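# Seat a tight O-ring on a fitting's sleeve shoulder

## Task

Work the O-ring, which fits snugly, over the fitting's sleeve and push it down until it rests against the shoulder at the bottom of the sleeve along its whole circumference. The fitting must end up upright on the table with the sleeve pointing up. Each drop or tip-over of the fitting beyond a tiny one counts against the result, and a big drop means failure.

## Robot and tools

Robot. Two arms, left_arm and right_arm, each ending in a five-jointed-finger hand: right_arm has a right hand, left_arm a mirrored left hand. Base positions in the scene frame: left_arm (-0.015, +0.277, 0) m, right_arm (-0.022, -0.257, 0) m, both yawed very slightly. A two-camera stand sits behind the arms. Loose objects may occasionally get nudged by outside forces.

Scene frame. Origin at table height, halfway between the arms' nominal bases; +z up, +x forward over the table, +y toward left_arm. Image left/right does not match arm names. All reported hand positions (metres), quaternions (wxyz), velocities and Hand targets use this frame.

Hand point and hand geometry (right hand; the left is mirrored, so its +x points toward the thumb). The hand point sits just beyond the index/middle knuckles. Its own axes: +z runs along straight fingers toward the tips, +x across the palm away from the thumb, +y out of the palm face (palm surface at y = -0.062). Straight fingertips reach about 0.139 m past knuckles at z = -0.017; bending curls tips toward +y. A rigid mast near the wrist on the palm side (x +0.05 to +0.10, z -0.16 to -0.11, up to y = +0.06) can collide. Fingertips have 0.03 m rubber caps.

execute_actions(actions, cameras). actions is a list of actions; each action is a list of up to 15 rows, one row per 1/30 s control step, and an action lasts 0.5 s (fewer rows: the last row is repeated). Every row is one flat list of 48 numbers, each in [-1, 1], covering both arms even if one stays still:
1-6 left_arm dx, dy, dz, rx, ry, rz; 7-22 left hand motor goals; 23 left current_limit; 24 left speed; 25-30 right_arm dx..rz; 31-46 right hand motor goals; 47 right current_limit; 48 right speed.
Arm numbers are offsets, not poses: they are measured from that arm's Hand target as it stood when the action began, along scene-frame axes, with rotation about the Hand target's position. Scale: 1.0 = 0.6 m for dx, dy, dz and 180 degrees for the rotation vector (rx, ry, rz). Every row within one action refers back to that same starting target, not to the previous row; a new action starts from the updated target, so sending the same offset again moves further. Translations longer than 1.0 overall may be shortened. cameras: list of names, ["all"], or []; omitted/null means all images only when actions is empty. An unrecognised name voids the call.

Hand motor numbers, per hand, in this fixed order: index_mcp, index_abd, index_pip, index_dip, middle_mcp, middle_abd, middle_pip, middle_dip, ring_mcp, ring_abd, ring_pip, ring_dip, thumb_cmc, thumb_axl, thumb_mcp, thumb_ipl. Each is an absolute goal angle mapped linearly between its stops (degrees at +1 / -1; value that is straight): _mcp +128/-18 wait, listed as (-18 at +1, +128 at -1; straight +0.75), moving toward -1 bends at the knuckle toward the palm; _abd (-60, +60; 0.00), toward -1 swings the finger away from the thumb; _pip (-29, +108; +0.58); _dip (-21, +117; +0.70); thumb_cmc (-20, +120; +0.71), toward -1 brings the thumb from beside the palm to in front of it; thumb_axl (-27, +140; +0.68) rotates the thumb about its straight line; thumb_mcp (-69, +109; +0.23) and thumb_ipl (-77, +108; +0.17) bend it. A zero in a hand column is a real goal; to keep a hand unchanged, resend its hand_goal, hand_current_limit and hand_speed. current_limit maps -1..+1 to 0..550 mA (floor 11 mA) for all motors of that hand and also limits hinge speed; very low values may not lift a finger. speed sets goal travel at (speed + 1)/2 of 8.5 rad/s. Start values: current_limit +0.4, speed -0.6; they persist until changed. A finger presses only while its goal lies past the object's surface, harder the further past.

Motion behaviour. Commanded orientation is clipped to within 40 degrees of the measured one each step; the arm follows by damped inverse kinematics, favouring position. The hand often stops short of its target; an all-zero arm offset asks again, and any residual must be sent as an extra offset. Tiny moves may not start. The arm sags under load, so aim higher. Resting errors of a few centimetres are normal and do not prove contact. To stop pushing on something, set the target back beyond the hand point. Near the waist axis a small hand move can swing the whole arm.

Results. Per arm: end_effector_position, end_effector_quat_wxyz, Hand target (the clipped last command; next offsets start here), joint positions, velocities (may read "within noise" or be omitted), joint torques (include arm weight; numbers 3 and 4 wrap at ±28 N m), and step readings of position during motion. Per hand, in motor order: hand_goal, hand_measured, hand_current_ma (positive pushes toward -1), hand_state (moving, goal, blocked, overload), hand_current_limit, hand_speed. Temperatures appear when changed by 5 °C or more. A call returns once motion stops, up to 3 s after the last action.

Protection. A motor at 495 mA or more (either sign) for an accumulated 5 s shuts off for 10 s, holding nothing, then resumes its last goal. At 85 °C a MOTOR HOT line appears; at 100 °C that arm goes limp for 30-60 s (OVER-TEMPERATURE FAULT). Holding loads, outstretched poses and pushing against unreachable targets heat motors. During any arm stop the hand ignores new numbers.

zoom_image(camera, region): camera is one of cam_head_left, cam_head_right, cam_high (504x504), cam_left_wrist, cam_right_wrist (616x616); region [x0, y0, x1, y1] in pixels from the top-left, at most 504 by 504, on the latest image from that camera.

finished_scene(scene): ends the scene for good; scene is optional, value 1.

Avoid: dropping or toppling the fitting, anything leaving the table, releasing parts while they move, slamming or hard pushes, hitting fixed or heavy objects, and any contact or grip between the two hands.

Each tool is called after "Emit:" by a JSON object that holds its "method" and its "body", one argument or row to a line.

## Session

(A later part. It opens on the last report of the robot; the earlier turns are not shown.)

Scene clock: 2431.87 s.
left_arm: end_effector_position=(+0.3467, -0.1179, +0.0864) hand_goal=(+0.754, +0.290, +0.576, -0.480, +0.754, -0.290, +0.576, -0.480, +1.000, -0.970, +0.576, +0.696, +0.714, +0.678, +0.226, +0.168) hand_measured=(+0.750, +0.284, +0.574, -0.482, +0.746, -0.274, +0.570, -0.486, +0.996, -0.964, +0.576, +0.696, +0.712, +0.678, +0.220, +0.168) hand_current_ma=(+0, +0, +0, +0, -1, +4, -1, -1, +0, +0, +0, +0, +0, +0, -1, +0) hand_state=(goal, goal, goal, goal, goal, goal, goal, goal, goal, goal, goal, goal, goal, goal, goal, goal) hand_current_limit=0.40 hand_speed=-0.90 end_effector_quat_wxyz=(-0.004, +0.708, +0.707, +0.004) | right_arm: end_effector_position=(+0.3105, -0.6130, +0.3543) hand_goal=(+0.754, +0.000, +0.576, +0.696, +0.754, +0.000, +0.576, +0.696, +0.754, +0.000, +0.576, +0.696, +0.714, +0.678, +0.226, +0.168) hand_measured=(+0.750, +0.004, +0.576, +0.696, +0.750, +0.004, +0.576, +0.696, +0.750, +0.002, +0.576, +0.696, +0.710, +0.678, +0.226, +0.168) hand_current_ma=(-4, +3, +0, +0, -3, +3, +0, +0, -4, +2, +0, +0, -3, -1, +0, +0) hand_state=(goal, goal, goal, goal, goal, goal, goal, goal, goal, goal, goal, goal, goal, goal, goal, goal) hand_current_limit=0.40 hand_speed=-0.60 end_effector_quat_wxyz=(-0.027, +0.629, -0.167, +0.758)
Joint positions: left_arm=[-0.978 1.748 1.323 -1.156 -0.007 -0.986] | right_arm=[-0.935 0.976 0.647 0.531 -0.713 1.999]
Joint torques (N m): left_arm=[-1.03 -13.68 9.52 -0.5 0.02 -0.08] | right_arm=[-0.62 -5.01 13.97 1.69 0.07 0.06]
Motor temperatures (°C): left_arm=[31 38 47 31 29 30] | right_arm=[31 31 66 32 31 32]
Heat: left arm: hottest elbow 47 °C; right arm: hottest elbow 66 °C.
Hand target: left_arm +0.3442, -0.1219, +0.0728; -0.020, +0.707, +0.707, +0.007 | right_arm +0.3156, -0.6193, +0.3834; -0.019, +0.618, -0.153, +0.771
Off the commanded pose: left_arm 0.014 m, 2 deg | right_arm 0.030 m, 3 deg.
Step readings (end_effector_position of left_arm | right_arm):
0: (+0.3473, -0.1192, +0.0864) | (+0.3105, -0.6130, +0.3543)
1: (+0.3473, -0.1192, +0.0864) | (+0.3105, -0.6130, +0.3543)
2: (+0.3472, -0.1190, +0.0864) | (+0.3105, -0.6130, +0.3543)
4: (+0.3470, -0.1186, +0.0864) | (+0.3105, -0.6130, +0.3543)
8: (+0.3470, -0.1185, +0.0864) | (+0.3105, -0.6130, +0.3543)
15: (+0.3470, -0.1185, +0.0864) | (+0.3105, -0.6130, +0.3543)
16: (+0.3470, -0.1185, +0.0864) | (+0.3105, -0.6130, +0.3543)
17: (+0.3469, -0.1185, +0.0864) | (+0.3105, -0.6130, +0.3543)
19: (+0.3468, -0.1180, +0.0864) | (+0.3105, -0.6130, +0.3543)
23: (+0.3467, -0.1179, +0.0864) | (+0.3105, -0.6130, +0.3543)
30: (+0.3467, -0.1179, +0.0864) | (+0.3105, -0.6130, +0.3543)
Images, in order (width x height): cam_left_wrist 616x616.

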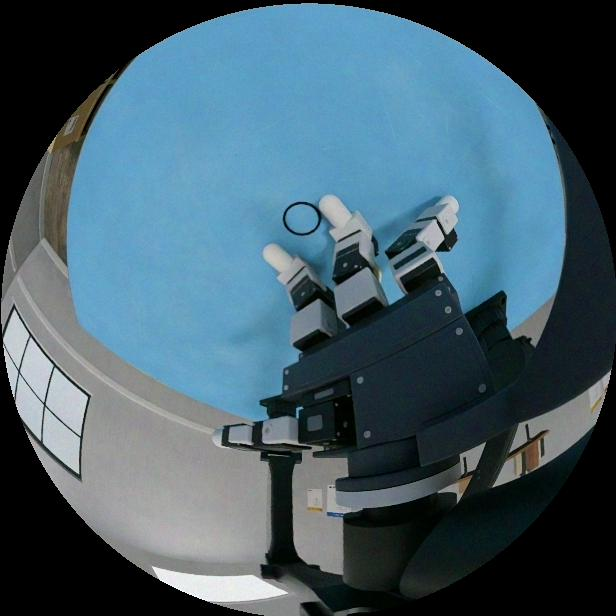

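Emit:
{"method": "execute_actions", "body": {
  "actions": [
    [[0,0,0.05,0,0,0,0.754,0.25,0.576,-0.48,0.754,-0.25,0.576,-0.48,1.0,-0.97,0.576,0.696,0.714,0.678,0.226,0.168,0.4,-0.8,0,0,0,0,0,0,0.754,0,0.576,0.696,0.754,0,0.576,0.696,0.754,0,0.576,0.696,0.714,0.678,0.226,0.168,0.4,-0.6]],
    [[0,0,0.05,0,0,0,0.754,0.23,0.576,-0.48,0.754,-0.23,0.576,-0.48,1.0,-0.97,0.576,0.696,0.714,0.678,0.226,0.168,0.4,-0.8,0,0,0,0,0,0,0.754,0,0.576,0.696,0.754,0,0.576,0.696,0.754,0,0.576,0.696,0.714,0.678,0.226,0.168,0.4,-0.6]],
    [[0.042,-0.0045,0,0,0,0,0.754,0.23,0.576,-0.48,0.754,-0.23,0.576,-0.48,1.0,-0.97,0.576,0.696,0.714,0.678,0.226,0.168,0.4,-0.8,0,0,0,0,0,0,0.754,0,0.576,0.696,0.754,0,0.576,0.696,0.754,0,0.576,0.696,0.714,0.678,0.226,0.168,0.4,-0.6]],
    [[0,0,-0.04,0,0,0,0.754,0.23,0.576,-0.48,0.754,-0.23,0.576,-0.48,1.0,-0.97,0.576,0.696,0.714,0.678,0.226,0.168,0.4,-0.8,0,0,0,0,0,0,0.754,0,0.576,0.696,0.754,0,0.576,0.696,0.754,0,0.576,0.696,0.714,0.678,0.226,0.168,0.4,-0.6]],
    [[0,0,-0.035,0,0,0,0.754,0.23,0.576,-0.48,0.754,-0.23,0.576,-0.48,1.0,-0.97,0.576,0.696,0.714,0.678,0.226,0.168,0.4,-0.8,0,0,0,0,0,0,0.754,0,0.576,0.696,0.754,0,0.576,0.696,0.754,0,0.576,0.696,0.714,0.678,0.226,0.168,0.4,-0.6]]
  ],
  "cameras": ["cam_left_wrist"]
}}

Emit:
{"method": "zoom_image", "body": {
  "camera": "cam_left_wrist",
  "region": [270, 190, 370, 290]
}}

Scene clock: 2453.63 s.
left_arm: end_effector_position=(+0.3678, -0.1282, +0.1062) hand_goal=(+0.754, +0.230, +0.576, -0.480, +0.754, -0.230, +0.576, -0.480, +1.000, -0.970, +0.576, +0.696, +0.714, +0.678, +0.226, +0.168) hand_measured=(+0.752, +0.232, +0.574, -0.482, +0.750, -0.232, +0.574, -0.482, +0.996, -0.964, +0.576, +0.696, +0.714, +0.678, +0.220, +0.168) hand_current_ma=(+0, +0, +0, +0, +0, +0, +0, +0, +0, +0, +0, +0, +0, +0, -1, +0) hand_state=(goal, goal, goal, goal, goal, goal, goal, goal, goal, goal, goal, goal, goal, goal, goal, goal) hand_current_limit=0.40 hand_speed=-0.80 end_effector_quat_wxyz=(-0.008, +0.706, +0.708, +0.005) | right_arm: end_effector_position=(+0.3105, -0.6130, +0.3543) hand_goal=(+0.754, +0.000, +0.576, +0.696, +0.754, +0.000, +0.576, +0.696, +0.754, +0.000, +0.576, +0.696, +0.714, +0.678, +0.226, +0.168) hand_measured=(+0.750, +0.004, +0.576, +0.696, +0.750, +0.004, +0.576, +0.696, +0.750, +0.002, +0.576, +0.696, +0.710, +0.678, +0.226, +0.168) hand_current_ma=(-4, +3, +0, +0, -3, +3, +0, +0, -4, +2, +0, +0, -3, -1, +0, +0) hand_state=(goal, goal, goal, goal, goal, goal, goal, goal, goal, goal, goal, goal, goal, goal, goal, goal) hand_current_limit=0.40 hand_speed=-0.60 end_effector_quat_wxyz=(-0.027, +0.629, -0.167, +0.758)
Joint positions: left_arm=[-0.956 1.782 1.427 -1.232 -0.007 -0.969] | right_arm=[-0.935 0.976 0.647 0.531 -0.713 1.999]
Joint torques (N m): left_arm=[0.73 -15.5 7.47 0.34 -0.03 0.15] | right_arm=[-0.67 -5.07 13.97 1.69 0.07 0.05]
Motor temperatures (°C): left_arm=[31 39 48 31 29 30] | right_arm=[31 31 66 32 31 32]
Heat: left arm: hottest elbow 48 °C; right arm: hottest elbow 66 °C.
Hand target: left_arm +0.3694, -0.1247, +0.0880; -0.020, +0.707, +0.707, +0.007 | right_arm +0.3156, -0.6193, +0.3834; -0.019, +0.618, -0.153, +0.771
Off the commanded pose: left_arm 0.019 m, 1 deg | right_arm 0.030 m, 3 deg.
Step readings (end_effector_position of left_arm | right_arm):
0: (+0.3467, -0.1179, +0.0864) | (+0.3105, -0.6130, +0.3543)
1: (+0.3466, -0.1177, +0.0864) | (+0.3105, -0.6130, +0.3543)
2: (+0.3460, -0.1168, +0.0863) | (+0.3105, -0.6130, +0.3543)
4: (+0.3444, -0.1144, +0.0866) | (+0.3105, -0.6130, +0.3543)
8: (+0.3413, -0.1097, +0.0870) | (+0.3105, -0.6130, +0.3543)
15: (+0.3407, -0.1086, +0.0884) | (+0.3105, -0.6130, +0.3543)
16: (+0.3407, -0.1086, +0.0888) | (+0.3105, -0.6130, +0.3543)
17: (+0.3406, -0.1083, +0.0902) | (+0.3105, -0.6130, +0.3543)
19: (+0.3400, -0.1069, +0.0938) | (+0.3105, -0.6130, +0.3543)
23: (+0.3393, -0.1058, +0.1039) | (+0.3105, -0.6130, +0.3543)
30: (+0.3383, -0.1051, +0.1132) | (+0.3105, -0.6130, +0.3543)
31: (+0.3383, -0.1051, +0.1133) | (+0.3105, -0.6130, +0.3543)
32: (+0.3384, -0.1052, +0.1139) | (+0.3105, -0.6130, +0.3543)
34: (+0.3406, -0.1058, +0.1163) | (+0.3105, -0.6130, +0.3543)
38: (+0.3491, -0.1120, +0.1250) | (+0.3105, -0.6130, +0.3543)
45: (+0.3570, -0.1125, +0.1294) | (+0.3105, -0.6130, +0.3543)
46: (+0.3569, -0.1125, +0.1286) | (+0.3105, -0.6130, +0.3543)
47: (+0.3569, -0.1125, +0.1276) | (+0.3105, -0.6130, +0.3543)
49: (+0.3576, -0.1134, +0.1249) | (+0.3105, -0.6130, +0.3543)
53: (+0.3600, -0.1170, +0.1182) | (+0.3105, -0.6130, +0.3543)
60: (+0.3609, -0.1183, +0.1136) | (+0.3105, -0.6130, +0.3543)
61: (+0.3610, -0.1185, +0.1136) | (+0.3105, -0.6130, +0.3543)
62: (+0.3615, -0.1192, +0.1136) | (+0.3105, -0.6130, +0.3543)
64: (+0.3636, -0.1222, +0.1132) | (+0.3105, -0.6130, +0.3543)
68: (+0.3668, -0.1269, +0.1105) | (+0.3105, -0.6130, +0.3543)
75: (+0.3677, -0.1281, +0.1062) | (+0.3105, -0.6130, +0.3543)
Images, in order (width x height): cam_left_wrist 616x616.

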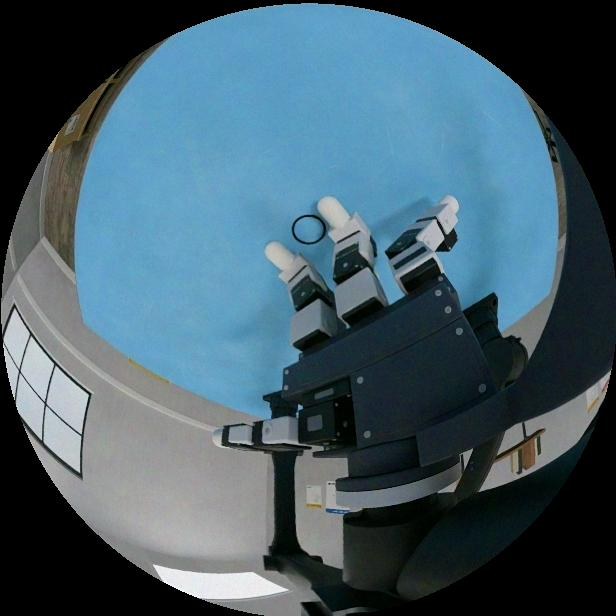

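Scaled by 5.040 from the camera's 616x616 image, which has a finer 880x880 frame.

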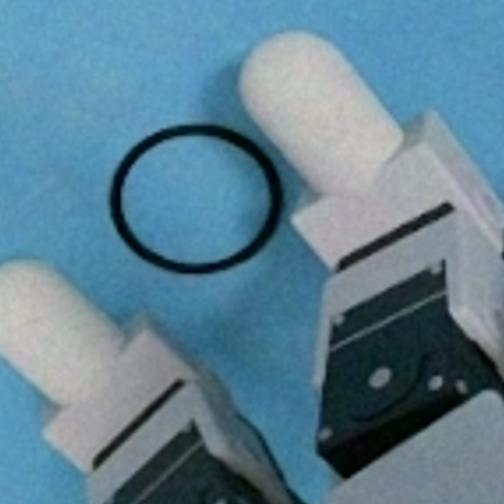

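Emit:
{"method": "execute_actions", "body": {
  "actions": [
    [[0.0133,0.003,-0.01,-0.005,-0.001,0,0.754,0.23,0.576,-0.48,0.754,-0.23,0.576,-0.48,1.0,-0.97,0.576,0.696,0.714,0.678,0.226,0.168,0.4,-0.8,0,0,0,0,0,0,0.754,0,0.576,0.696,0.754,0,0.576,0.696,0.754,0,0.576,0.696,0.714,0.678,0.226,0.168,0.4,-0.6]],
    [[0,0,-0.008,0,0,0,0.754,0.23,0.576,-0.48,0.754,-0.23,0.576,-0.48,1.0,-0.97,0.576,0.696,0.714,0.678,0.226,0.168,0.4,-0.8,0,0,0,0,0,0,0.754,0,0.576,0.696,0.754,0,0.576,0.696,0.754,0,0.576,0.696,0.714,0.678,0.226,0.168,0.4,-0.6]]
  ],
  "cameras": ["cam_left_wrist"]
}}

Emit:
{"method": "zoom_image", "body": {
  "camera": "cam_left_wrist",
  "region": [270, 190, 370, 290]
}}

Scene clock: 2466.50 s.
left_arm: end_effector_position=(+0.3761, -0.1284, +0.0973) hand_goal=(+0.754, +0.230, +0.576, -0.480, +0.754, -0.230, +0.576, -0.480, +1.000, -0.970, +0.576, +0.696, +0.714, +0.678, +0.226, +0.168) hand_measured=(+0.752, +0.232, +0.574, -0.482, +0.750, -0.232, +0.574, -0.482, +0.996, -0.964, +0.576, +0.696, +0.714, +0.678, +0.220, +0.168) hand_current_ma=(+0, +0, +0, +0, +0, +0, +0, +0, +0, +0, +0, +0, +0, +0, -1, +0) hand_state=(goal, goal, goal, goal, goal, goal, goal, goal, goal, goal, goal, goal, goal, goal, goal, goal) hand_current_limit=0.40 hand_speed=-0.80 end_effector_quat_wxyz=(+0.001, +0.707, +0.708, +0.001) | right_arm: end_effector_position=(+0.3105, -0.6130, +0.3543) hand_goal=(+0.754, +0.000, +0.576, +0.696, +0.754, +0.000, +0.576, +0.696, +0.754, +0.000, +0.576, +0.696, +0.714, +0.678, +0.226, +0.168) hand_measured=(+0.750, +0.004, +0.576, +0.696, +0.750, +0.004, +0.576, +0.696, +0.750, +0.002, +0.576, +0.696, +0.710, +0.678, +0.226, +0.168) hand_current_ma=(-4, +3, +0, +0, -3, +3, +0, +0, -4, +2, +0, +0, -3, -1, +0, +0) hand_state=(goal, goal, goal, goal, goal, goal, goal, goal, goal, goal, goal, goal, goal, goal, goal, goal) hand_current_limit=0.40 hand_speed=-0.60 end_effector_quat_wxyz=(-0.027, +0.629, -0.167, +0.758)
Joint positions: left_arm=[-0.941 1.791 1.414 -1.192 -0.002 -0.952] | right_arm=[-0.935 0.976 0.647 0.531 -0.713 1.999]
Joint torques (N m): left_arm=[1.2 -15.79 7.3 0.49 0.05 0.16] | right_arm=[-0.62 -5.07 13.96 1.69 0.07 0.05]
Motor temperatures (°C): left_arm=[31 38 48 31 29 30] | right_arm=[31 31 66 32 31 32]
Heat: left arm: hottest elbow 48 °C; right arm: hottest elbow 66 °C.
Hand target: left_arm +0.3774, -0.1228, +0.0771; -0.013, +0.707, +0.707, +0.002 | right_arm +0.3156, -0.6193, +0.3834; -0.019, +0.618, -0.153, +0.771
Off the commanded pose: left_arm 0.021 m, 2 deg | right_arm 0.030 m, 3 deg.
Step readings (end_effector_position of left_arm | right_arm):
0: (+0.3678, -0.1282, +0.1062) | (+0.3105, -0.6130, +0.3543)
1: (+0.3678, -0.1283, +0.1062) | (+0.3105, -0.6130, +0.3543)
2: (+0.3684, -0.1285, +0.1063) | (+0.3105, -0.6130, +0.3543)
4: (+0.3704, -0.1298, +0.1061) | (+0.3105, -0.6130, +0.3543)
8: (+0.3742, -0.1311, +0.1064) | (+0.3105, -0.6130, +0.3543)
15: (+0.3773, -0.1299, +0.1061) | (+0.3105, -0.6130, +0.3543)
16: (+0.3772, -0.1298, +0.1056) | (+0.3105, -0.6130, +0.3543)
17: (+0.3771, -0.1297, +0.1052) | (+0.3105, -0.6130, +0.3543)
19: (+0.3768, -0.1292, +0.1036) | (+0.3105, -0.6130, +0.3543)
23: (+0.3761, -0.1283, +0.0997) | (+0.3105, -0.6130, +0.3543)
30: (+0.3761, -0.1283, +0.0972) | (+0.3105, -0.6130, +0.3543)
Images, in order (width x height): cam_left_wrist 616x616.

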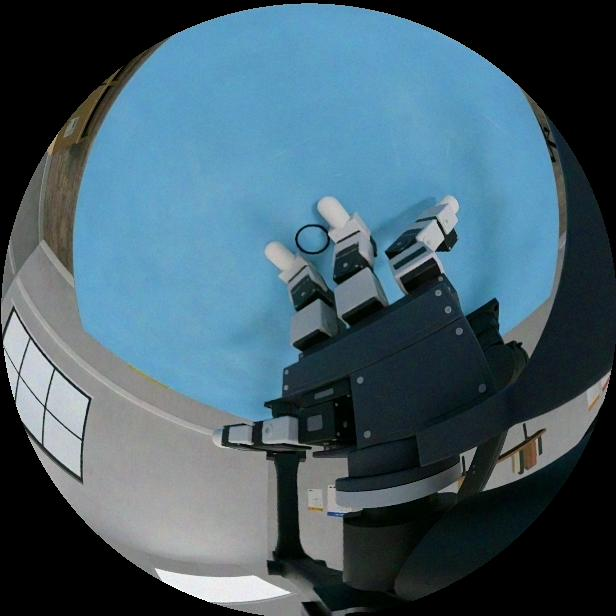

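Scaled by 5.040 from the camera's 616x616 image, which has a finer 880x880 frame.

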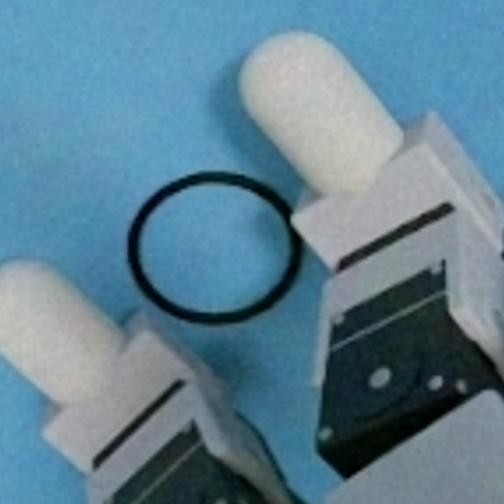

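Emit:
{"method": "execute_actions", "body": {
  "actions": [
    [[0,0.005,-0.009,0,0,0,0.754,0.23,0.576,-0.48,0.754,-0.23,0.576,-0.48,1.0,-0.97,0.576,0.696,0.714,0.678,0.226,0.168,0.4,-0.8,0,0,0,0,0,0,0.754,0,0.576,0.696,0.754,0,0.576,0.696,0.754,0,0.576,0.696,0.714,0.678,0.226,0.168,0.4,-0.6]],
    [[0,0,-0.0075,0,0,0,0.754,0.23,0.576,-0.48,0.754,-0.23,0.576,-0.48,1.0,-0.97,0.576,0.696,0.714,0.678,0.226,0.168,0.4,-0.8,0,0,0,0,0,0,0.754,0,0.576,0.696,0.754,0,0.576,0.696,0.754,0,0.576,0.696,0.714,0.678,0.226,0.168,0.4,-0.6]]
  ],
  "cameras": ["cam_left_wrist"]
}}

Emit:
{"method": "zoom_image", "body": {
  "camera": "cam_left_wrist",
  "region": [270, 190, 370, 290]
}}

Scene clock: 2475.70 s.
left_arm: end_effector_position=(+0.3771, -0.1281, +0.0908) hand_goal=(+0.754, +0.230, +0.576, -0.480, +0.754, -0.230, +0.576, -0.480, +1.000, -0.970, +0.576, +0.696, +0.714, +0.678, +0.226, +0.168) hand_measured=(+0.752, +0.232, +0.574, -0.482, +0.750, -0.232, +0.574, -0.482, +0.996, -0.964, +0.576, +0.696, +0.714, +0.678, +0.220, +0.168) hand_current_ma=(+0, +0, +0, +0, +0, +0, +0, +0, +0, +0, +0, +0, +0, +0, -1, +0) hand_state=(goal, goal, goal, goal, goal, goal, goal, goal, goal, goal, goal, goal, goal, goal, goal, goal) hand_current_limit=0.40 hand_speed=-0.80 end_effector_quat_wxyz=(+0.005, +0.707, +0.707, +0.000) | right_arm: end_effector_position=(+0.3105, -0.6130, +0.3543) hand_goal=(+0.754, +0.000, +0.576, +0.696, +0.754, +0.000, +0.576, +0.696, +0.754, +0.000, +0.576, +0.696, +0.714, +0.678, +0.226, +0.168) hand_measured=(+0.750, +0.004, +0.576, +0.696, +0.750, +0.004, +0.576, +0.696, +0.750, +0.002, +0.576, +0.696, +0.710, +0.678, +0.226, +0.168) hand_current_ma=(-4, +3, +0, +0, -3, +3, +0, +0, -4, +2, +0, +0, -3, -1, +0, +0) hand_state=(goal, goal, goal, goal, goal, goal, goal, goal, goal, goal, goal, goal, goal, goal, goal, goal) hand_current_limit=0.40 hand_speed=-0.60 end_effector_quat_wxyz=(-0.027, +0.629, -0.167, +0.758)
Joint positions: left_arm=[-0.94 1.794 1.399 -1.167 -0.002 -0.949] | right_arm=[-0.935 0.976 0.647 0.531 -0.713 1.999]
Joint torques (N m): left_arm=[0.97 -15.38 6.67 0.53 0.05 0.15] | right_arm=[-0.67 -5.07 13.97 1.69 0.07 0.05]
Motor temperatures (°C): left_arm=[31 39 48 31 29 30] | right_arm=[31 31 66 32 31 32]
Heat: left arm: hottest elbow 48 °C; right arm: hottest elbow 66 °C.
Hand target: left_arm +0.3775, -0.1199, +0.0672; -0.013, +0.707, +0.707, +0.002 | right_arm +0.3156, -0.6193, +0.3834; -0.019, +0.618, -0.153, +0.771
Off the commanded pose: left_arm 0.025 m, 2 deg | right_arm 0.030 m, 3 deg.
Step readings (end_effector_position of left_arm | right_arm):
0: (+0.3761, -0.1284, +0.0973) | (+0.3105, -0.6130, +0.3543)
1: (+0.3761, -0.1284, +0.0973) | (+0.3105, -0.6130, +0.3543)
2: (+0.3763, -0.1283, +0.0970) | (+0.3105, -0.6130, +0.3543)
4: (+0.3768, -0.1279, +0.0958) | (+0.3105, -0.6130, +0.3543)
8: (+0.3758, -0.1262, +0.0926) | (+0.3105, -0.6130, +0.3543)
15: (+0.3757, -0.1261, +0.0918) | (+0.3105, -0.6130, +0.3543)
16: (+0.3758, -0.1262, +0.0919) | (+0.3105, -0.6130, +0.3543)
17: (+0.3759, -0.1264, +0.0919) | (+0.3105, -0.6130, +0.3543)
19: (+0.3763, -0.1270, +0.0918) | (+0.3105, -0.6130, +0.3543)
23: (+0.3770, -0.1280, +0.0915) | (+0.3105, -0.6130, +0.3543)
30: (+0.3771, -0.1281, +0.0908) | (+0.3105, -0.6130, +0.3543)
Images, in order (width x height): cam_left_wrist 616x616.

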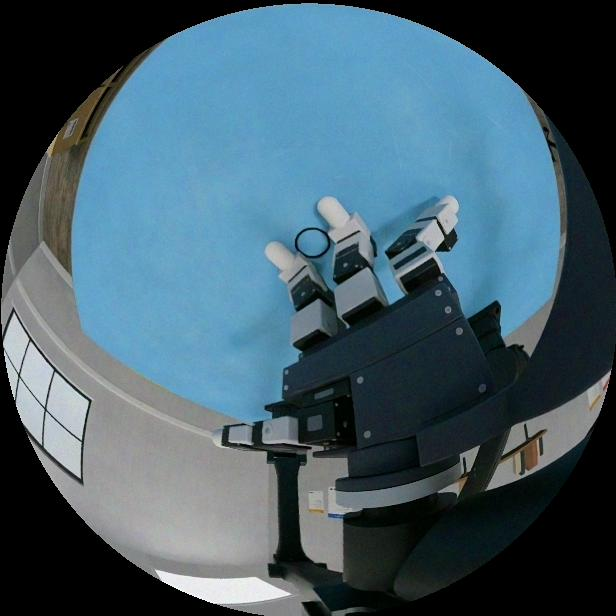

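Scaled by 5.040 from the camera's 616x616 image, which has a finer 880x880 frame.

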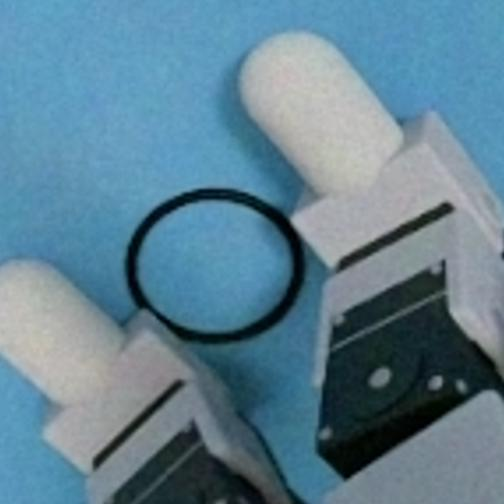

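Emit:
{"method": "execute_actions", "body": {
  "actions": [
    [[0,0,0,0,0,0,0.754,0.19,0.576,-0.48,0.754,-0.19,0.576,-0.48,1.0,-0.97,0.576,0.696,0.714,0.678,0.226,0.168,0.4,-0.9,0,0,0,0,0,0,0.754,0,0.576,0.696,0.754,0,0.576,0.696,0.754,0,0.576,0.696,0.714,0.678,0.226,0.168,0.4,-0.6]],
    [[0,0,0,0,0,0,0.754,0.165,0.576,-0.48,0.754,-0.165,0.576,-0.48,1.0,-0.97,0.576,0.696,0.714,0.678,0.226,0.168,0.4,-0.9,0,0,0,0,0,0,0.754,0,0.576,0.696,0.754,0,0.576,0.696,0.754,0,0.576,0.696,0.714,0.678,0.226,0.168,0.4,-0.6]]
  ],
  "cameras": ["cam_left_wrist"]
}}

Emit:
{"method": "zoom_image", "body": {
  "camera": "cam_left_wrist",
  "region": [270, 190, 370, 290]
}}

Scene clock: 2487.07 s.
left_arm: end_effector_position=(+0.3771, -0.1281, +0.0908) hand_goal=(+0.754, +0.166, +0.576, -0.480, +0.754, -0.164, +0.576, -0.480, +1.000, -0.970, +0.576, +0.696, +0.714, +0.678, +0.226, +0.168) hand_measured=(+0.752, +0.168, +0.574, -0.482, +0.750, -0.166, +0.574, -0.482, +0.996, -0.964, +0.576, +0.696, +0.714, +0.678, +0.220, +0.168) hand_current_ma=(+0, +0, +0, +0, +0, +0, +0, +0, +0, +0, +0, +0, +0, +0, -1, +0) hand_state=(goal, goal, goal, goal, goal, goal, goal, goal, goal, goal, goal, goal, goal, goal, goal, goal) hand_current_limit=0.40 hand_speed=-0.90 end_effector_quat_wxyz=(+0.005, +0.707, +0.707, +0.000) | right_arm: end_effector_position=(+0.3105, -0.6130, +0.3543) hand_goal=(+0.754, +0.000, +0.576, +0.696, +0.754, +0.000, +0.576, +0.696, +0.754, +0.000, +0.576, +0.696, +0.714, +0.678, +0.226, +0.168) hand_measured=(+0.750, +0.004, +0.576, +0.696, +0.750, +0.004, +0.576, +0.696, +0.750, +0.002, +0.576, +0.696, +0.710, +0.678, +0.226, +0.168) hand_current_ma=(-4, +3, +0, +0, -3, +3, +0, +0, -4, +2, +0, +0, -3, -1, +0, +0) hand_state=(goal, goal, goal, goal, goal, goal, goal, goal, goal, goal, goal, goal, goal, goal, goal, goal) hand_current_limit=0.40 hand_speed=-0.60 end_effector_quat_wxyz=(-0.027, +0.629, -0.167, +0.758)
Joint positions: left_arm=[-0.94 1.794 1.399 -1.167 -0.002 -0.949] | right_arm=[-0.935 0.976 0.647 0.531 -0.713 1.999]
Joint torques (N m): left_arm=[1.03 -15.5 6.72 0.57 0.05 0.16] | right_arm=[-0.67 -5.07 13.97 1.69 0.07 0.06]
Motor temperatures (°C): left_arm=[31 38 47 31 29 30] | right_arm=[31 31 66 32 31 32]
Heat: left arm: hottest elbow 47 °C; right arm: hottest elbow 66 °C.
Hand target: left_arm +0.3775, -0.1199, +0.0672; -0.013, +0.707, +0.707, +0.002 | right_arm +0.3156, -0.6193, +0.3834; -0.019, +0.618, -0.153, +0.771
Off the commanded pose: left_arm 0.025 m, 2 deg | right_arm 0.030 m, 3 deg.
Step readings (end_effector_position of left_arm | right_arm):
0: (+0.3771, -0.1281, +0.0908) | (+0.3105, -0.6130, +0.3543)
1: (+0.3771, -0.1281, +0.0908) | (+0.3105, -0.6130, +0.3543)
2: (+0.3771, -0.1281, +0.0908) | (+0.3105, -0.6130, +0.3543)
4: (+0.3771, -0.1281, +0.0908) | (+0.3105, -0.6130, +0.3543)
8: (+0.3771, -0.1281, +0.0908) | (+0.3105, -0.6130, +0.3543)
15: (+0.3771, -0.1281, +0.0908) | (+0.3105, -0.6130, +0.3543)
16: (+0.3771, -0.1281, +0.0908) | (+0.3105, -0.6130, +0.3543)
17: (+0.3771, -0.1281, +0.0908) | (+0.3105, -0.6130, +0.3543)
19: (+0.3771, -0.1281, +0.0908) | (+0.3105, -0.6130, +0.3543)
23: (+0.3771, -0.1281, +0.0908) | (+0.3105, -0.6130, +0.3543)
30: (+0.3771, -0.1281, +0.0908) | (+0.3105, -0.6130, +0.3543)
Images, in order (width x height): cam_left_wrist 616x616.

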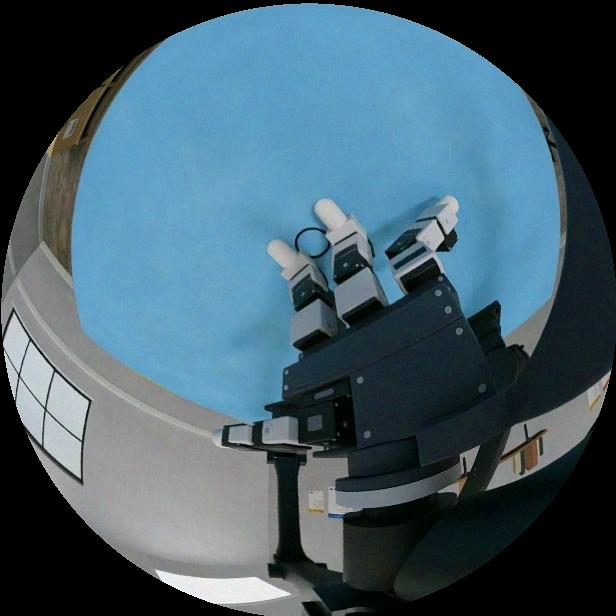

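Scaled by 5.040 from the camera's 616x616 image, which has a finer 880x880 frame.

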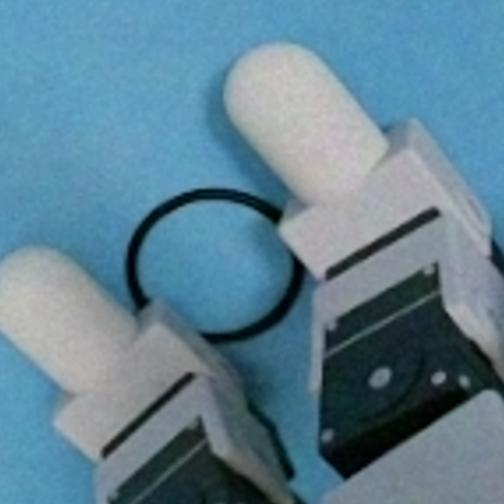

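Emit:
{"method": "execute_actions", "body": {
  "actions": [
    [[0,0,0,0,0,0,0.754,0.23,0.576,-0.48,0.754,-0.23,0.576,-0.48,1.0,-0.97,0.576,0.696,0.714,0.678,0.226,0.168,0.4,-0.8,0,0,0,0,0,0,0.754,0,0.576,0.696,0.754,0,0.576,0.696,0.754,0,0.576,0.696,0.714,0.678,0.226,0.168,0.4,-0.6]],
    [[0,0.003,-0.006,0.002,0,0,0.754,0.23,0.576,-0.48,0.754,-0.23,0.576,-0.48,1.0,-0.97,0.576,0.696,0.714,0.678,0.226,0.168,0.4,-0.8,0,0,0,0,0,0,0.754,0,0.576,0.696,0.754,0,0.576,0.696,0.754,0,0.576,0.696,0.714,0.678,0.226,0.168,0.4,-0.6]]
  ]
}}

Scene clock: 2494.30 s.
left_arm: end_effector_position=(+0.3767, -0.1275, +0.0894) hand_goal=(+0.754, +0.230, +0.576, -0.480, +0.754, -0.230, +0.576, -0.480, +1.000, -0.970, +0.576, +0.696, +0.714, +0.678, +0.226, +0.168) hand_measured=(+0.750, +0.224, +0.574, -0.484, +0.750, -0.226, +0.574, -0.482, +0.996, -0.964, +0.576, +0.696, +0.714, +0.678, +0.220, +0.168) hand_current_ma=(+0, +0, +0, +0, +0, +0, +0, +0, +0, +0, +0, +0, +0, +0, -1, +0) hand_state=(goal, goal, goal, goal, goal, goal, goal, goal, goal, goal, goal, goal, goal, goal, goal, goal) hand_current_limit=0.40 hand_speed=-0.80 end_effector_quat_wxyz=(+0.004, +0.707, +0.707, +0.001) | right_arm: end_effector_position=(+0.3105, -0.6130, +0.3543) hand_goal=(+0.754, +0.000, +0.576, +0.696, +0.754, +0.000, +0.576, +0.696, +0.754, +0.000, +0.576, +0.696, +0.714, +0.678, +0.226, +0.168) hand_measured=(+0.750, +0.004, +0.576, +0.696, +0.750, +0.004, +0.576, +0.696, +0.750, +0.002, +0.576, +0.696, +0.710, +0.678, +0.226, +0.168) hand_current_ma=(-4, +3, +0, +0, -3, +3, +0, +0, -4, +2, +0, +0, -3, -1, +0, +0) hand_state=(goal, goal, goal, goal, goal, goal, goal, goal, goal, goal, goal, goal, goal, goal, goal, goal) hand_current_limit=0.40 hand_speed=-0.60 end_effector_quat_wxyz=(-0.027, +0.629, -0.167, +0.758)
Joint positions: left_arm=[-0.94 1.794 1.395 -1.164 -0.002 -0.948] | right_arm=[-0.935 0.976 0.647 0.531 -0.713 1.999]
Joint torques (N m): left_arm=[1.08 -14.97 6.65 0.46 -0.08 0.15] | right_arm=[-0.62 -5.07 13.97 1.69 0.07 0.05]
Motor temperatures (°C): left_arm=[31 38 47 31 29 30] | right_arm=[31 31 66 32 31 32]
Heat: left arm: hottest elbow 47 °C; right arm: hottest elbow 66 °C.
Hand target: left_arm +0.3774, -0.1180, +0.0636; -0.016, +0.707, +0.707, +0.005 | right_arm +0.3156, -0.6193, +0.3834; -0.019, +0.618, -0.153, +0.771
Off the commanded pose: left_arm 0.027 m, 2 deg | right_arm 0.030 m, 3 deg.
Step readings (end_effector_position of left_arm | right_arm):
0: (+0.3771, -0.1281, +0.0908) | (+0.3105, -0.6130, +0.3543)
1: (+0.3771, -0.1281, +0.0908) | (+0.3105, -0.6130, +0.3543)
2: (+0.3771, -0.1281, +0.0908) | (+0.3105, -0.6130, +0.3543)
4: (+0.3771, -0.1281, +0.0908) | (+0.3105, -0.6130, +0.3543)
8: (+0.3771, -0.1281, +0.0908) | (+0.3105, -0.6130, +0.3543)
15: (+0.3771, -0.1281, +0.0908) | (+0.3105, -0.6130, +0.3543)
16: (+0.3770, -0.1279, +0.0905) | (+0.3105, -0.6130, +0.3543)
17: (+0.3769, -0.1278, +0.0901) | (+0.3105, -0.6130, +0.3543)
19: (+0.3766, -0.1274, +0.0894) | (+0.3105, -0.6130, +0.3543)
23: (+0.3767, -0.1275, +0.0894) | (+0.3105, -0.6130, +0.3543)
30: (+0.3767, -0.1275, +0.0894) | (+0.3105, -0.6130, +0.3543)

Emit:
{"method": "execute_actions", "body": {
  "actions": [
    [[0,0,0,0,0,0,0.754,0.19,0.576,-0.48,0.754,-0.19,0.576,-0.48,1.0,-0.97,0.576,0.696,0.714,0.678,0.226,0.168,0.4,-0.9,0,0,0,0,0,0,0.754,0,0.576,0.696,0.754,0,0.576,0.696,0.754,0,0.576,0.696,0.714,0.678,0.226,0.168,0.4,-0.6]]
  ],
  "cameras": ["cam_left_wrist"]
}}

Emit:
{"method": "zoom_image", "body": {
  "camera": "cam_left_wrist",
  "region": [280, 210, 350, 280]
}}

Scene clock: 2499.77 s.
left_arm: end_effector_position=(+0.3768, -0.1274, +0.0895) hand_goal=(+0.754, +0.190, +0.576, -0.480, +0.754, -0.190, +0.576, -0.480, +1.000, -0.970, +0.576, +0.696, +0.714, +0.678, +0.226, +0.168) hand_measured=(+0.752, +0.198, +0.574, -0.484, +0.750, -0.192, +0.574, -0.482, +0.996, -0.964, +0.576, +0.696, +0.714, +0.678, +0.220, +0.168) hand_current_ma=(+0, +1, +0, +0, +0, +0, +0, +0, +0, +0, +0, +0, +0, +0, -1, +0) hand_state=(goal, goal, goal, goal, goal, goal, goal, goal, goal, goal, goal, goal, goal, goal, goal, goal) hand_current_limit=0.40 hand_speed=-0.90 end_effector_quat_wxyz=(+0.004, +0.707, +0.707, +0.001) | right_arm: end_effector_position=(+0.3105, -0.6130, +0.3543) hand_goal=(+0.754, +0.000, +0.576, +0.696, +0.754, +0.000, +0.576, +0.696, +0.754, +0.000, +0.576, +0.696, +0.714, +0.678, +0.226, +0.168) hand_measured=(+0.750, +0.004, +0.576, +0.696, +0.750, +0.004, +0.576, +0.696, +0.750, +0.002, +0.576, +0.696, +0.710, +0.678, +0.226, +0.168) hand_current_ma=(-4, +3, +0, +0, -3, +3, +0, +0, -4, +2, +0, +0, -3, -1, +0, +0) hand_state=(goal, goal, goal, goal, goal, goal, goal, goal, goal, goal, goal, goal, goal, goal, goal, goal) hand_current_limit=0.40 hand_speed=-0.60 end_effector_quat_wxyz=(-0.027, +0.629, -0.167, +0.758)
Joint positions: left_arm=[-0.94 1.794 1.395 -1.164 -0.003 -0.948] | right_arm=[-0.935 0.976 0.647 0.531 -0.713 1.999]
Joint torques (N m): left_arm=[1.2 -15.15 6.54 0.61 -0.05 0.17] | right_arm=[-0.67 -5.07 13.97 1.69 0.07 0.06]
Motor temperatures (°C): left_arm=[31 38 47 31 29 30] | right_arm=[31 31 66 32 31 32]
Heat: left arm: hottest elbow 47 °C; right arm: hottest elbow 66 °C.
Hand target: left_arm +0.3774, -0.1180, +0.0635; -0.016, +0.707, +0.707, +0.005 | right_arm +0.3156, -0.6193, +0.3834; -0.019, +0.618, -0.153, +0.771
Off the commanded pose: left_arm 0.028 m, 2 deg | right_arm 0.030 m, 3 deg.
Step readings (end_effector_position of left_arm | right_arm):
0: (+0.3767, -0.1275, +0.0894) | (+0.3105, -0.6130, +0.3543)
1: (+0.3767, -0.1275, +0.0894) | (+0.3105, -0.6130, +0.3543)
2: (+0.3767, -0.1275, +0.0894) | (+0.3105, -0.6130, +0.3543)
4: (+0.3768, -0.1274, +0.0894) | (+0.3105, -0.6130, +0.3543)
8: (+0.3768, -0.1274, +0.0895) | (+0.3105, -0.6130, +0.3543)
15: (+0.3768, -0.1274, +0.0895) | (+0.3105, -0.6130, +0.3543)
Images, in order (width x height): cam_left_wrist 616x616.

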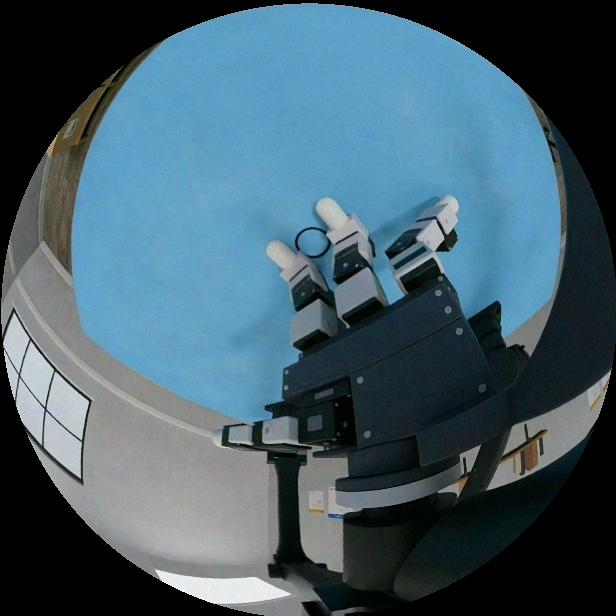

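Scaled by 7.200 from the camera's 616x616 image, which has a finer 880x880 frame.

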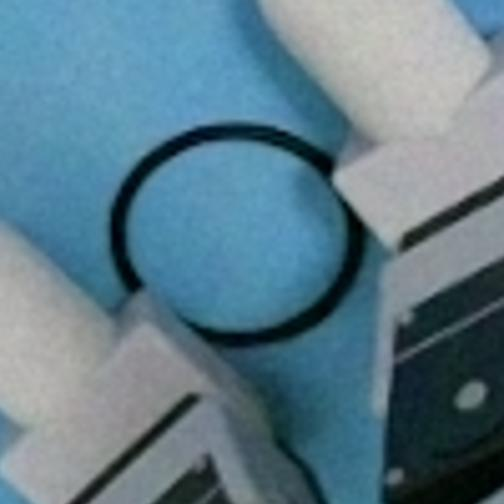

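Emit:
{"method": "execute_actions", "body": {
  "actions": [
    [[0,0,0,0,0,0,0.754,0.17,0.576,-0.48,0.754,-0.17,0.576,-0.48,1.0,-0.97,0.576,0.696,0.714,0.678,0.226,0.168,0.4,-0.9,0,0,0,0,0,0,0.754,0,0.576,0.696,0.754,0,0.576,0.696,0.754,0,0.576,0.696,0.714,0.678,0.226,0.168,0.4,-0.6]],
    [[0,0,0,0,0,0,0.754,0.15,0.576,-0.48,0.754,-0.15,0.576,-0.48,1.0,-0.97,0.576,0.696,0.714,0.678,0.226,0.168,0.4,-0.9,0,0,0,0,0,0,0.754,0,0.576,0.696,0.754,0,0.576,0.696,0.754,0,0.576,0.696,0.714,0.678,0.226,0.168,0.4,-0.6]]
  ],
  "cameras": ["cam_left_wrist"]
}}

Emit:
{"method": "zoom_image", "body": {
  "camera": "cam_left_wrist",
  "region": [280, 210, 350, 280]
}}

Scene clock: 2506.63 s.
left_arm: end_effector_position=(+0.3765, -0.1267, +0.0888) hand_goal=(+0.754, +0.150, +0.576, -0.480, +0.754, -0.150, +0.576, -0.480, +1.000, -0.970, +0.576, +0.696, +0.714, +0.678, +0.226, +0.168) hand_measured=(+0.754, +0.162, +0.574, -0.484, +0.750, -0.152, +0.574, -0.482, +0.996, -0.964, +0.576, +0.696, +0.714, +0.678, +0.220, +0.168) hand_current_ma=(+0, +2, +0, +0, +0, +0, +0, +0, +0, +0, +0, +0, +0, +0, -1, +0) hand_state=(goal, goal, goal, goal, goal, goal, goal, goal, goal, goal, goal, goal, goal, goal, goal, goal) hand_current_limit=0.40 hand_speed=-0.90 end_effector_quat_wxyz=(+0.003, +0.707, +0.707, +0.002) | right_arm: end_effector_position=(+0.3105, -0.6130, +0.3543) hand_goal=(+0.754, +0.000, +0.576, +0.696, +0.754, +0.000, +0.576, +0.696, +0.754, +0.000, +0.576, +0.696, +0.714, +0.678, +0.226, +0.168) hand_measured=(+0.750, +0.004, +0.576, +0.696, +0.750, +0.004, +0.576, +0.696, +0.750, +0.002, +0.576, +0.696, +0.710, +0.678, +0.226, +0.168) hand_current_ma=(-4, +3, +0, +0, -3, +3, +0, +0, -4, +2, +0, +0, -3, -1, +0, +0) hand_state=(goal, goal, goal, goal, goal, goal, goal, goal, goal, goal, goal, goal, goal, goal, goal, goal) hand_current_limit=0.40 hand_speed=-0.60 end_effector_quat_wxyz=(-0.027, +0.629, -0.167, +0.758)
Joint positions: left_arm=[-0.94 1.794 1.393 -1.164 -0.004 -0.948] | right_arm=[-0.935 0.976 0.647 0.531 -0.713 1.999]
Joint torques (N m): left_arm=[1.14 -14.92 6.69 0.42 -0.04 0.15] | right_arm=[-0.62 -5.07 13.97 1.7 0.07 0.06]
Motor temperatures (°C): left_arm=[31 38 46 31 29 30] | right_arm=[31 31 66 32 31 32]
Heat: left arm: hottest elbow 46 °C; right arm: hottest elbow 66 °C.
Hand target: left_arm +0.3774, -0.1182, +0.0636; -0.016, +0.707, +0.707, +0.005 | right_arm +0.3156, -0.6193, +0.3834; -0.019, +0.618, -0.153, +0.771
Off the commanded pose: left_arm 0.027 m, 2 deg | right_arm 0.030 m, 3 deg.
Step readings (end_effector_position of left_arm | right_arm):
0: (+0.3768, -0.1274, +0.0895) | (+0.3105, -0.6130, +0.3543)
1: (+0.3768, -0.1274, +0.0895) | (+0.3105, -0.6130, +0.3543)
2: (+0.3768, -0.1274, +0.0895) | (+0.3105, -0.6130, +0.3543)
4: (+0.3769, -0.1273, +0.0895) | (+0.3105, -0.6130, +0.3543)
8: (+0.3769, -0.1273, +0.0895) | (+0.3105, -0.6130, +0.3543)
15: (+0.3769, -0.1273, +0.0895) | (+0.3105, -0.6130, +0.3543)
16: (+0.3769, -0.1273, +0.0895) | (+0.3105, -0.6130, +0.3543)
17: (+0.3769, -0.1273, +0.0895) | (+0.3105, -0.6130, +0.3543)
19: (+0.3766, -0.1268, +0.0890) | (+0.3105, -0.6130, +0.3543)
23: (+0.3765, -0.1267, +0.0888) | (+0.3105, -0.6130, +0.3543)
30: (+0.3765, -0.1267, +0.0888) | (+0.3105, -0.6130, +0.3543)
Images, in order (width x height): cam_left_wrist 616x616.

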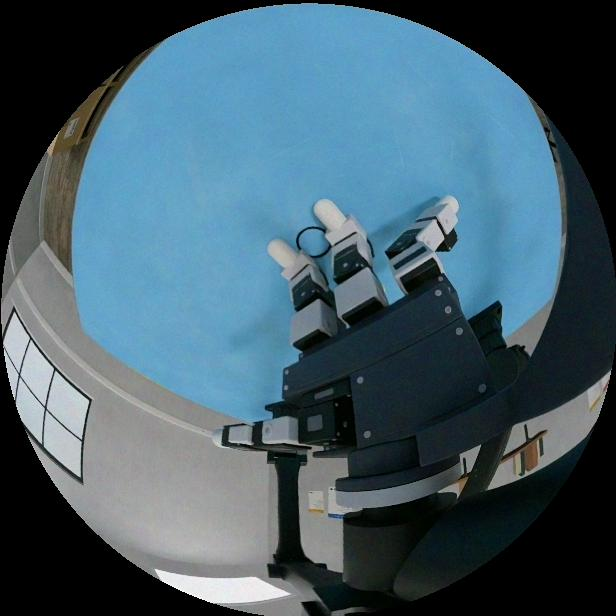

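Scaled by 7.200 from the camera's 616x616 image, which has a finer 880x880 frame.

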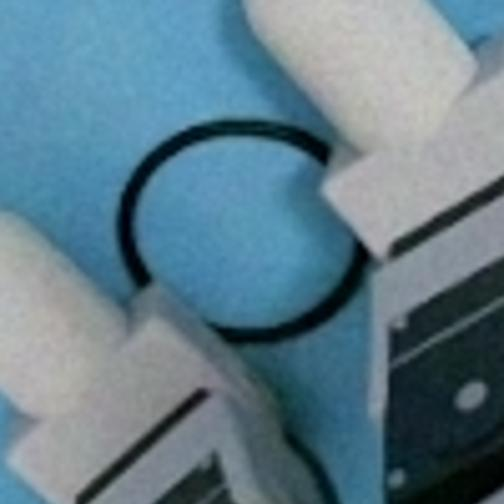

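Emit:
{"method": "execute_actions", "body": {
  "actions": [
    [[0,0,0,0,0,0,0.754,0.13,0.576,-0.48,0.754,-0.14,0.576,-0.48,1.0,-0.97,0.576,0.696,0.714,0.678,0.226,0.168,0.4,-0.9,0,0,0,0,0,0,0.754,0,0.576,0.696,0.754,0,0.576,0.696,0.754,0,0.576,0.696,0.714,0.678,0.226,0.168,0.4,-0.6]],
    [[0,0,0,0,0,0,0.754,0.11,0.576,-0.48,0.754,-0.12,0.576,-0.48,1.0,-0.97,0.576,0.696,0.714,0.678,0.226,0.168,0.4,-0.9,0,0,0,0,0,0,0.754,0,0.576,0.696,0.754,0,0.576,0.696,0.754,0,0.576,0.696,0.714,0.678,0.226,0.168,0.4,-0.6]]
  ],
  "cameras": ["cam_left_wrist"]
}}

Emit:
{"method": "zoom_image", "body": {
  "camera": "cam_left_wrist",
  "region": [280, 210, 350, 280]
}}

Scene clock: 2514.33 s.
left_arm: end_effector_position=(+0.3765, -0.1267, +0.0888) hand_goal=(+0.754, +0.110, +0.576, -0.480, +0.754, -0.120, +0.576, -0.480, +1.000, -0.970, +0.576, +0.696, +0.714, +0.678, +0.226, +0.168) hand_measured=(+0.756, +0.134, +0.574, -0.484, +0.750, -0.124, +0.574, -0.482, +0.996, -0.964, +0.576, +0.696, +0.714, +0.678, +0.220, +0.168) hand_current_ma=(+0, +7, +0, +0, +0, +0, +0, +0, +0, +0, +0, +0, +0, +0, -1, +0) hand_state=(goal, blocked, goal, goal, goal, goal, goal, goal, goal, goal, goal, goal, goal, goal, goal, goal) hand_current_limit=0.40 hand_speed=-0.90 end_effector_quat_wxyz=(+0.003, +0.707, +0.707, +0.002) | right_arm: end_effector_position=(+0.3105, -0.6130, +0.3543) hand_goal=(+0.754, +0.000, +0.576, +0.696, +0.754, +0.000, +0.576, +0.696, +0.754, +0.000, +0.576, +0.696, +0.714, +0.678, +0.226, +0.168) hand_measured=(+0.750, +0.004, +0.576, +0.696, +0.750, +0.004, +0.576, +0.696, +0.750, +0.002, +0.576, +0.696, +0.710, +0.678, +0.226, +0.168) hand_current_ma=(-4, +3, +0, +0, -3, +3, +0, +0, -4, +2, +0, +0, -3, -1, +0, +0) hand_state=(goal, goal, goal, goal, goal, goal, goal, goal, goal, goal, goal, goal, goal, goal, goal, goal) hand_current_limit=0.40 hand_speed=-0.60 end_effector_quat_wxyz=(-0.027, +0.629, -0.167, +0.758)
Joint positions: left_arm=[-0.94 1.794 1.393 -1.164 -0.004 -0.948] | right_arm=[-0.935 0.976 0.647 0.531 -0.713 1.999]
Joint torques (N m): left_arm=[1.03 -14.97 6.68 0.44 0.01 0.14] | right_arm=[-0.62 -5.07 13.96 1.7 0.07 0.05]
Motor temperatures (°C): left_arm=[31 38 46 31 29 30] | right_arm=[31 31 66 32 31 32]
Heat: left arm: hottest elbow 46 °C; right arm: hottest elbow 66 °C.
Hand target: left_arm +0.3774, -0.1182, +0.0636; -0.016, +0.707, +0.707, +0.005 | right_arm +0.3156, -0.6193, +0.3834; -0.019, +0.618, -0.153, +0.771
Off the commanded pose: left_arm 0.027 m, 2 deg | right_arm 0.030 m, 3 deg.
Step readings (end_effector_position of left_arm | right_arm):
0: (+0.3765, -0.1267, +0.0888) | (+0.3105, -0.6130, +0.3543)
1: (+0.3765, -0.1267, +0.0888) | (+0.3105, -0.6130, +0.3543)
2: (+0.3765, -0.1267, +0.0888) | (+0.3105, -0.6130, +0.3543)
4: (+0.3765, -0.1267, +0.0888) | (+0.3105, -0.6130, +0.3543)
8: (+0.3765, -0.1267, +0.0888) | (+0.3105, -0.6130, +0.3543)
15: (+0.3765, -0.1267, +0.0888) | (+0.3105, -0.6130, +0.3543)
16: (+0.3765, -0.1267, +0.0888) | (+0.3105, -0.6130, +0.3543)
17: (+0.3765, -0.1267, +0.0888) | (+0.3105, -0.6130, +0.3543)
19: (+0.3765, -0.1267, +0.0888) | (+0.3105, -0.6130, +0.3543)
23: (+0.3765, -0.1267, +0.0888) | (+0.3105, -0.6130, +0.3543)
30: (+0.3765, -0.1267, +0.0888) | (+0.3105, -0.6130, +0.3543)
Images, in order (width x height): cam_left_wrist 616x616.

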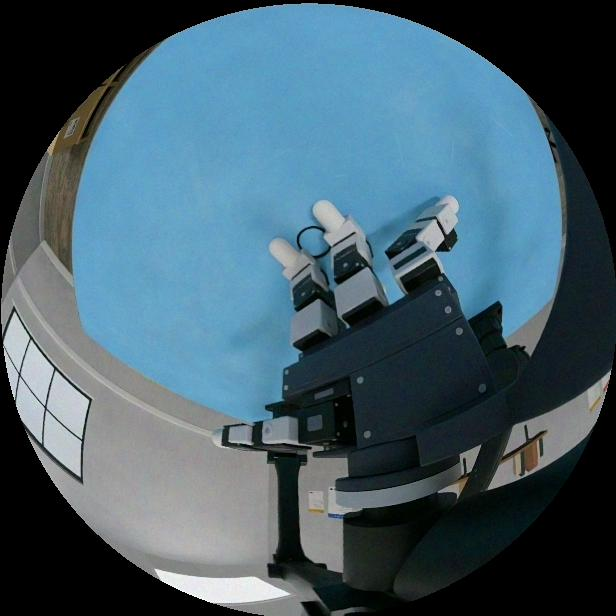

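Scaled by 7.200 from the camera's 616x616 image, which has a finer 880x880 frame.

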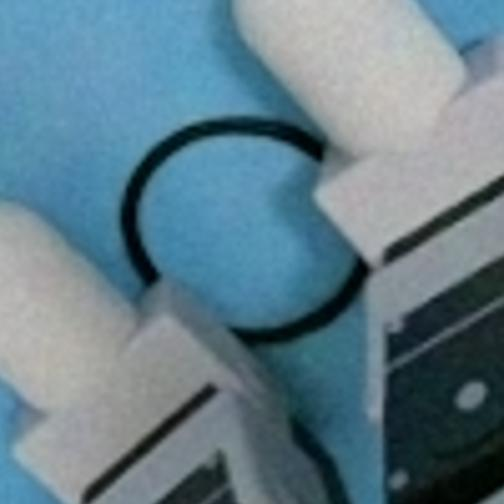

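Emit:
{"method": "execute_actions", "body": {
  "actions": [
    [[0,0,0,0,0,0,0.754,0.17,0.576,-0.48,0.754,-0.23,0.576,-0.48,1.0,-0.97,0.576,0.696,0.714,0.678,0.226,0.168,0.4,-0.9,0,0,0,0,0,0,0.754,0,0.576,0.696,0.754,0,0.576,0.696,0.754,0,0.576,0.696,0.714,0.678,0.226,0.168,0.4,-0.6]],
    [[0,0,-0.003,0.01,0.0,0,0.754,0.17,0.576,-0.48,0.754,-0.23,0.576,-0.48,1.0,-0.97,0.576,0.696,0.714,0.678,0.226,0.168,0.4,-0.9,0,0,0,0,0,0,0.754,0,0.576,0.696,0.754,0,0.576,0.696,0.754,0,0.576,0.696,0.714,0.678,0.226,0.168,0.4,-0.6]]
  ],
  "cameras": ["cam_left_wrist"]
}}

Emit:
{"method": "zoom_image", "body": {
  "camera": "cam_left_wrist",
  "region": [280, 210, 350, 280]
}}

Scene clock: 2523.63 s.
left_arm: end_effector_position=(+0.3780, -0.1248, +0.0895) hand_goal=(+0.754, +0.170, +0.576, -0.480, +0.754, -0.230, +0.576, -0.480, +1.000, -0.970, +0.576, +0.696, +0.714, +0.678, +0.226, +0.168) hand_measured=(+0.762, +0.168, +0.576, -0.484, +0.750, -0.226, +0.574, -0.482, +0.996, -0.964, +0.576, +0.696, +0.714, +0.678, +0.220, +0.168) hand_current_ma=(+2, +0, +0, +0, +0, +0, +0, +0, +0, +0, +0, +0, +0, +0, -1, +0) hand_state=(goal, goal, goal, goal, goal, goal, goal, goal, goal, goal, goal, goal, goal, goal, goal, goal) hand_current_limit=0.40 hand_speed=-0.90 end_effector_quat_wxyz=(+0.003, +0.707, +0.707, +0.009) | right_arm: end_effector_position=(+0.3105, -0.6130, +0.3543) hand_goal=(+0.754, +0.000, +0.576, +0.696, +0.754, +0.000, +0.576, +0.696, +0.754, +0.000, +0.576, +0.696, +0.714, +0.678, +0.226, +0.168) hand_measured=(+0.750, +0.004, +0.576, +0.696, +0.750, +0.004, +0.576, +0.696, +0.750, +0.002, +0.576, +0.696, +0.710, +0.678, +0.226, +0.168) hand_current_ma=(-4, +3, +0, +0, -3, +3, +0, +0, -4, +2, +0, +0, -3, -1, +0, +0) hand_state=(goal, goal, goal, goal, goal, goal, goal, goal, goal, goal, goal, goal, goal, goal, goal, goal) hand_current_limit=0.40 hand_speed=-0.60 end_effector_quat_wxyz=(-0.027, +0.629, -0.167, +0.758)
Joint positions: left_arm=[-0.94 1.795 1.393 -1.167 -0.018 -0.948] | right_arm=[-0.935 0.976 0.647 0.531 -0.713 1.999]
Joint torques (N m): left_arm=[0.26 -13.39 8.05 -0.39 -0.25 0.05] | right_arm=[-0.67 -5.07 13.97 1.69 0.07 0.05]
Motor temperatures (°C): left_arm=[31 38 46 31 29 30] | right_arm=[31 31 66 32 31 32]
Heat: left arm: hottest elbow 46 °C; right arm: hottest elbow 66 °C.
Hand target: left_arm +0.3774, -0.1182, +0.0620; -0.027, +0.707, +0.707, +0.016 | right_arm +0.3156, -0.6193, +0.3834; -0.019, +0.618, -0.153, +0.771
Off the commanded pose: left_arm 0.028 m, 3 deg | right_arm 0.030 m, 3 deg.
Step readings (end_effector_position of left_arm | right_arm):
0: (+0.3765, -0.1267, +0.0888) | (+0.3105, -0.6130, +0.3543)
1: (+0.3765, -0.1267, +0.0888) | (+0.3105, -0.6130, +0.3543)
2: (+0.3765, -0.1267, +0.0888) | (+0.3105, -0.6130, +0.3543)
4: (+0.3765, -0.1267, +0.0888) | (+0.3105, -0.6130, +0.3543)
8: (+0.3765, -0.1267, +0.0888) | (+0.3105, -0.6130, +0.3543)
15: (+0.3765, -0.1267, +0.0888) | (+0.3105, -0.6130, +0.3543)
16: (+0.3766, -0.1266, +0.0889) | (+0.3105, -0.6130, +0.3543)
17: (+0.3770, -0.1264, +0.0891) | (+0.3105, -0.6130, +0.3543)
19: (+0.3777, -0.1259, +0.0895) | (+0.3105, -0.6130, +0.3543)
23: (+0.3780, -0.1252, +0.0894) | (+0.3105, -0.6130, +0.3543)
30: (+0.3780, -0.1248, +0.0895) | (+0.3105, -0.6130, +0.3543)
Images, in order (width x height): cam_left_wrist 616x616.

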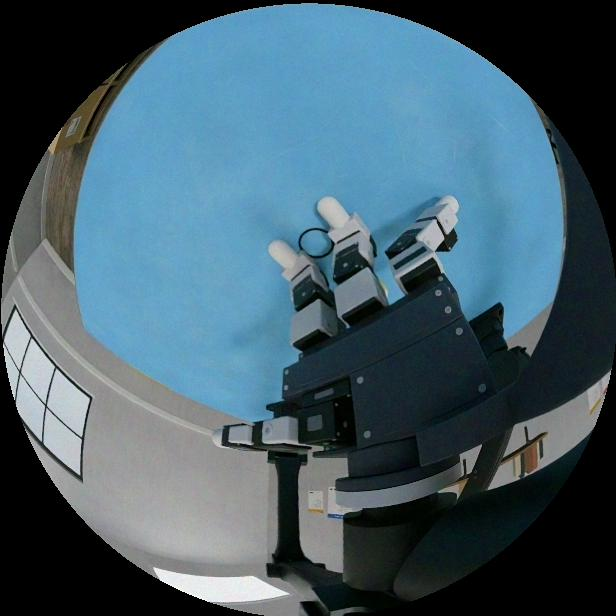

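Scaled by 7.200 from the camera's 616x616 image, which has a finer 880x880 frame.

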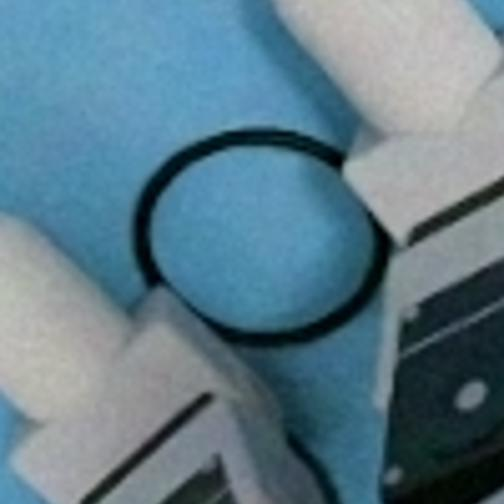

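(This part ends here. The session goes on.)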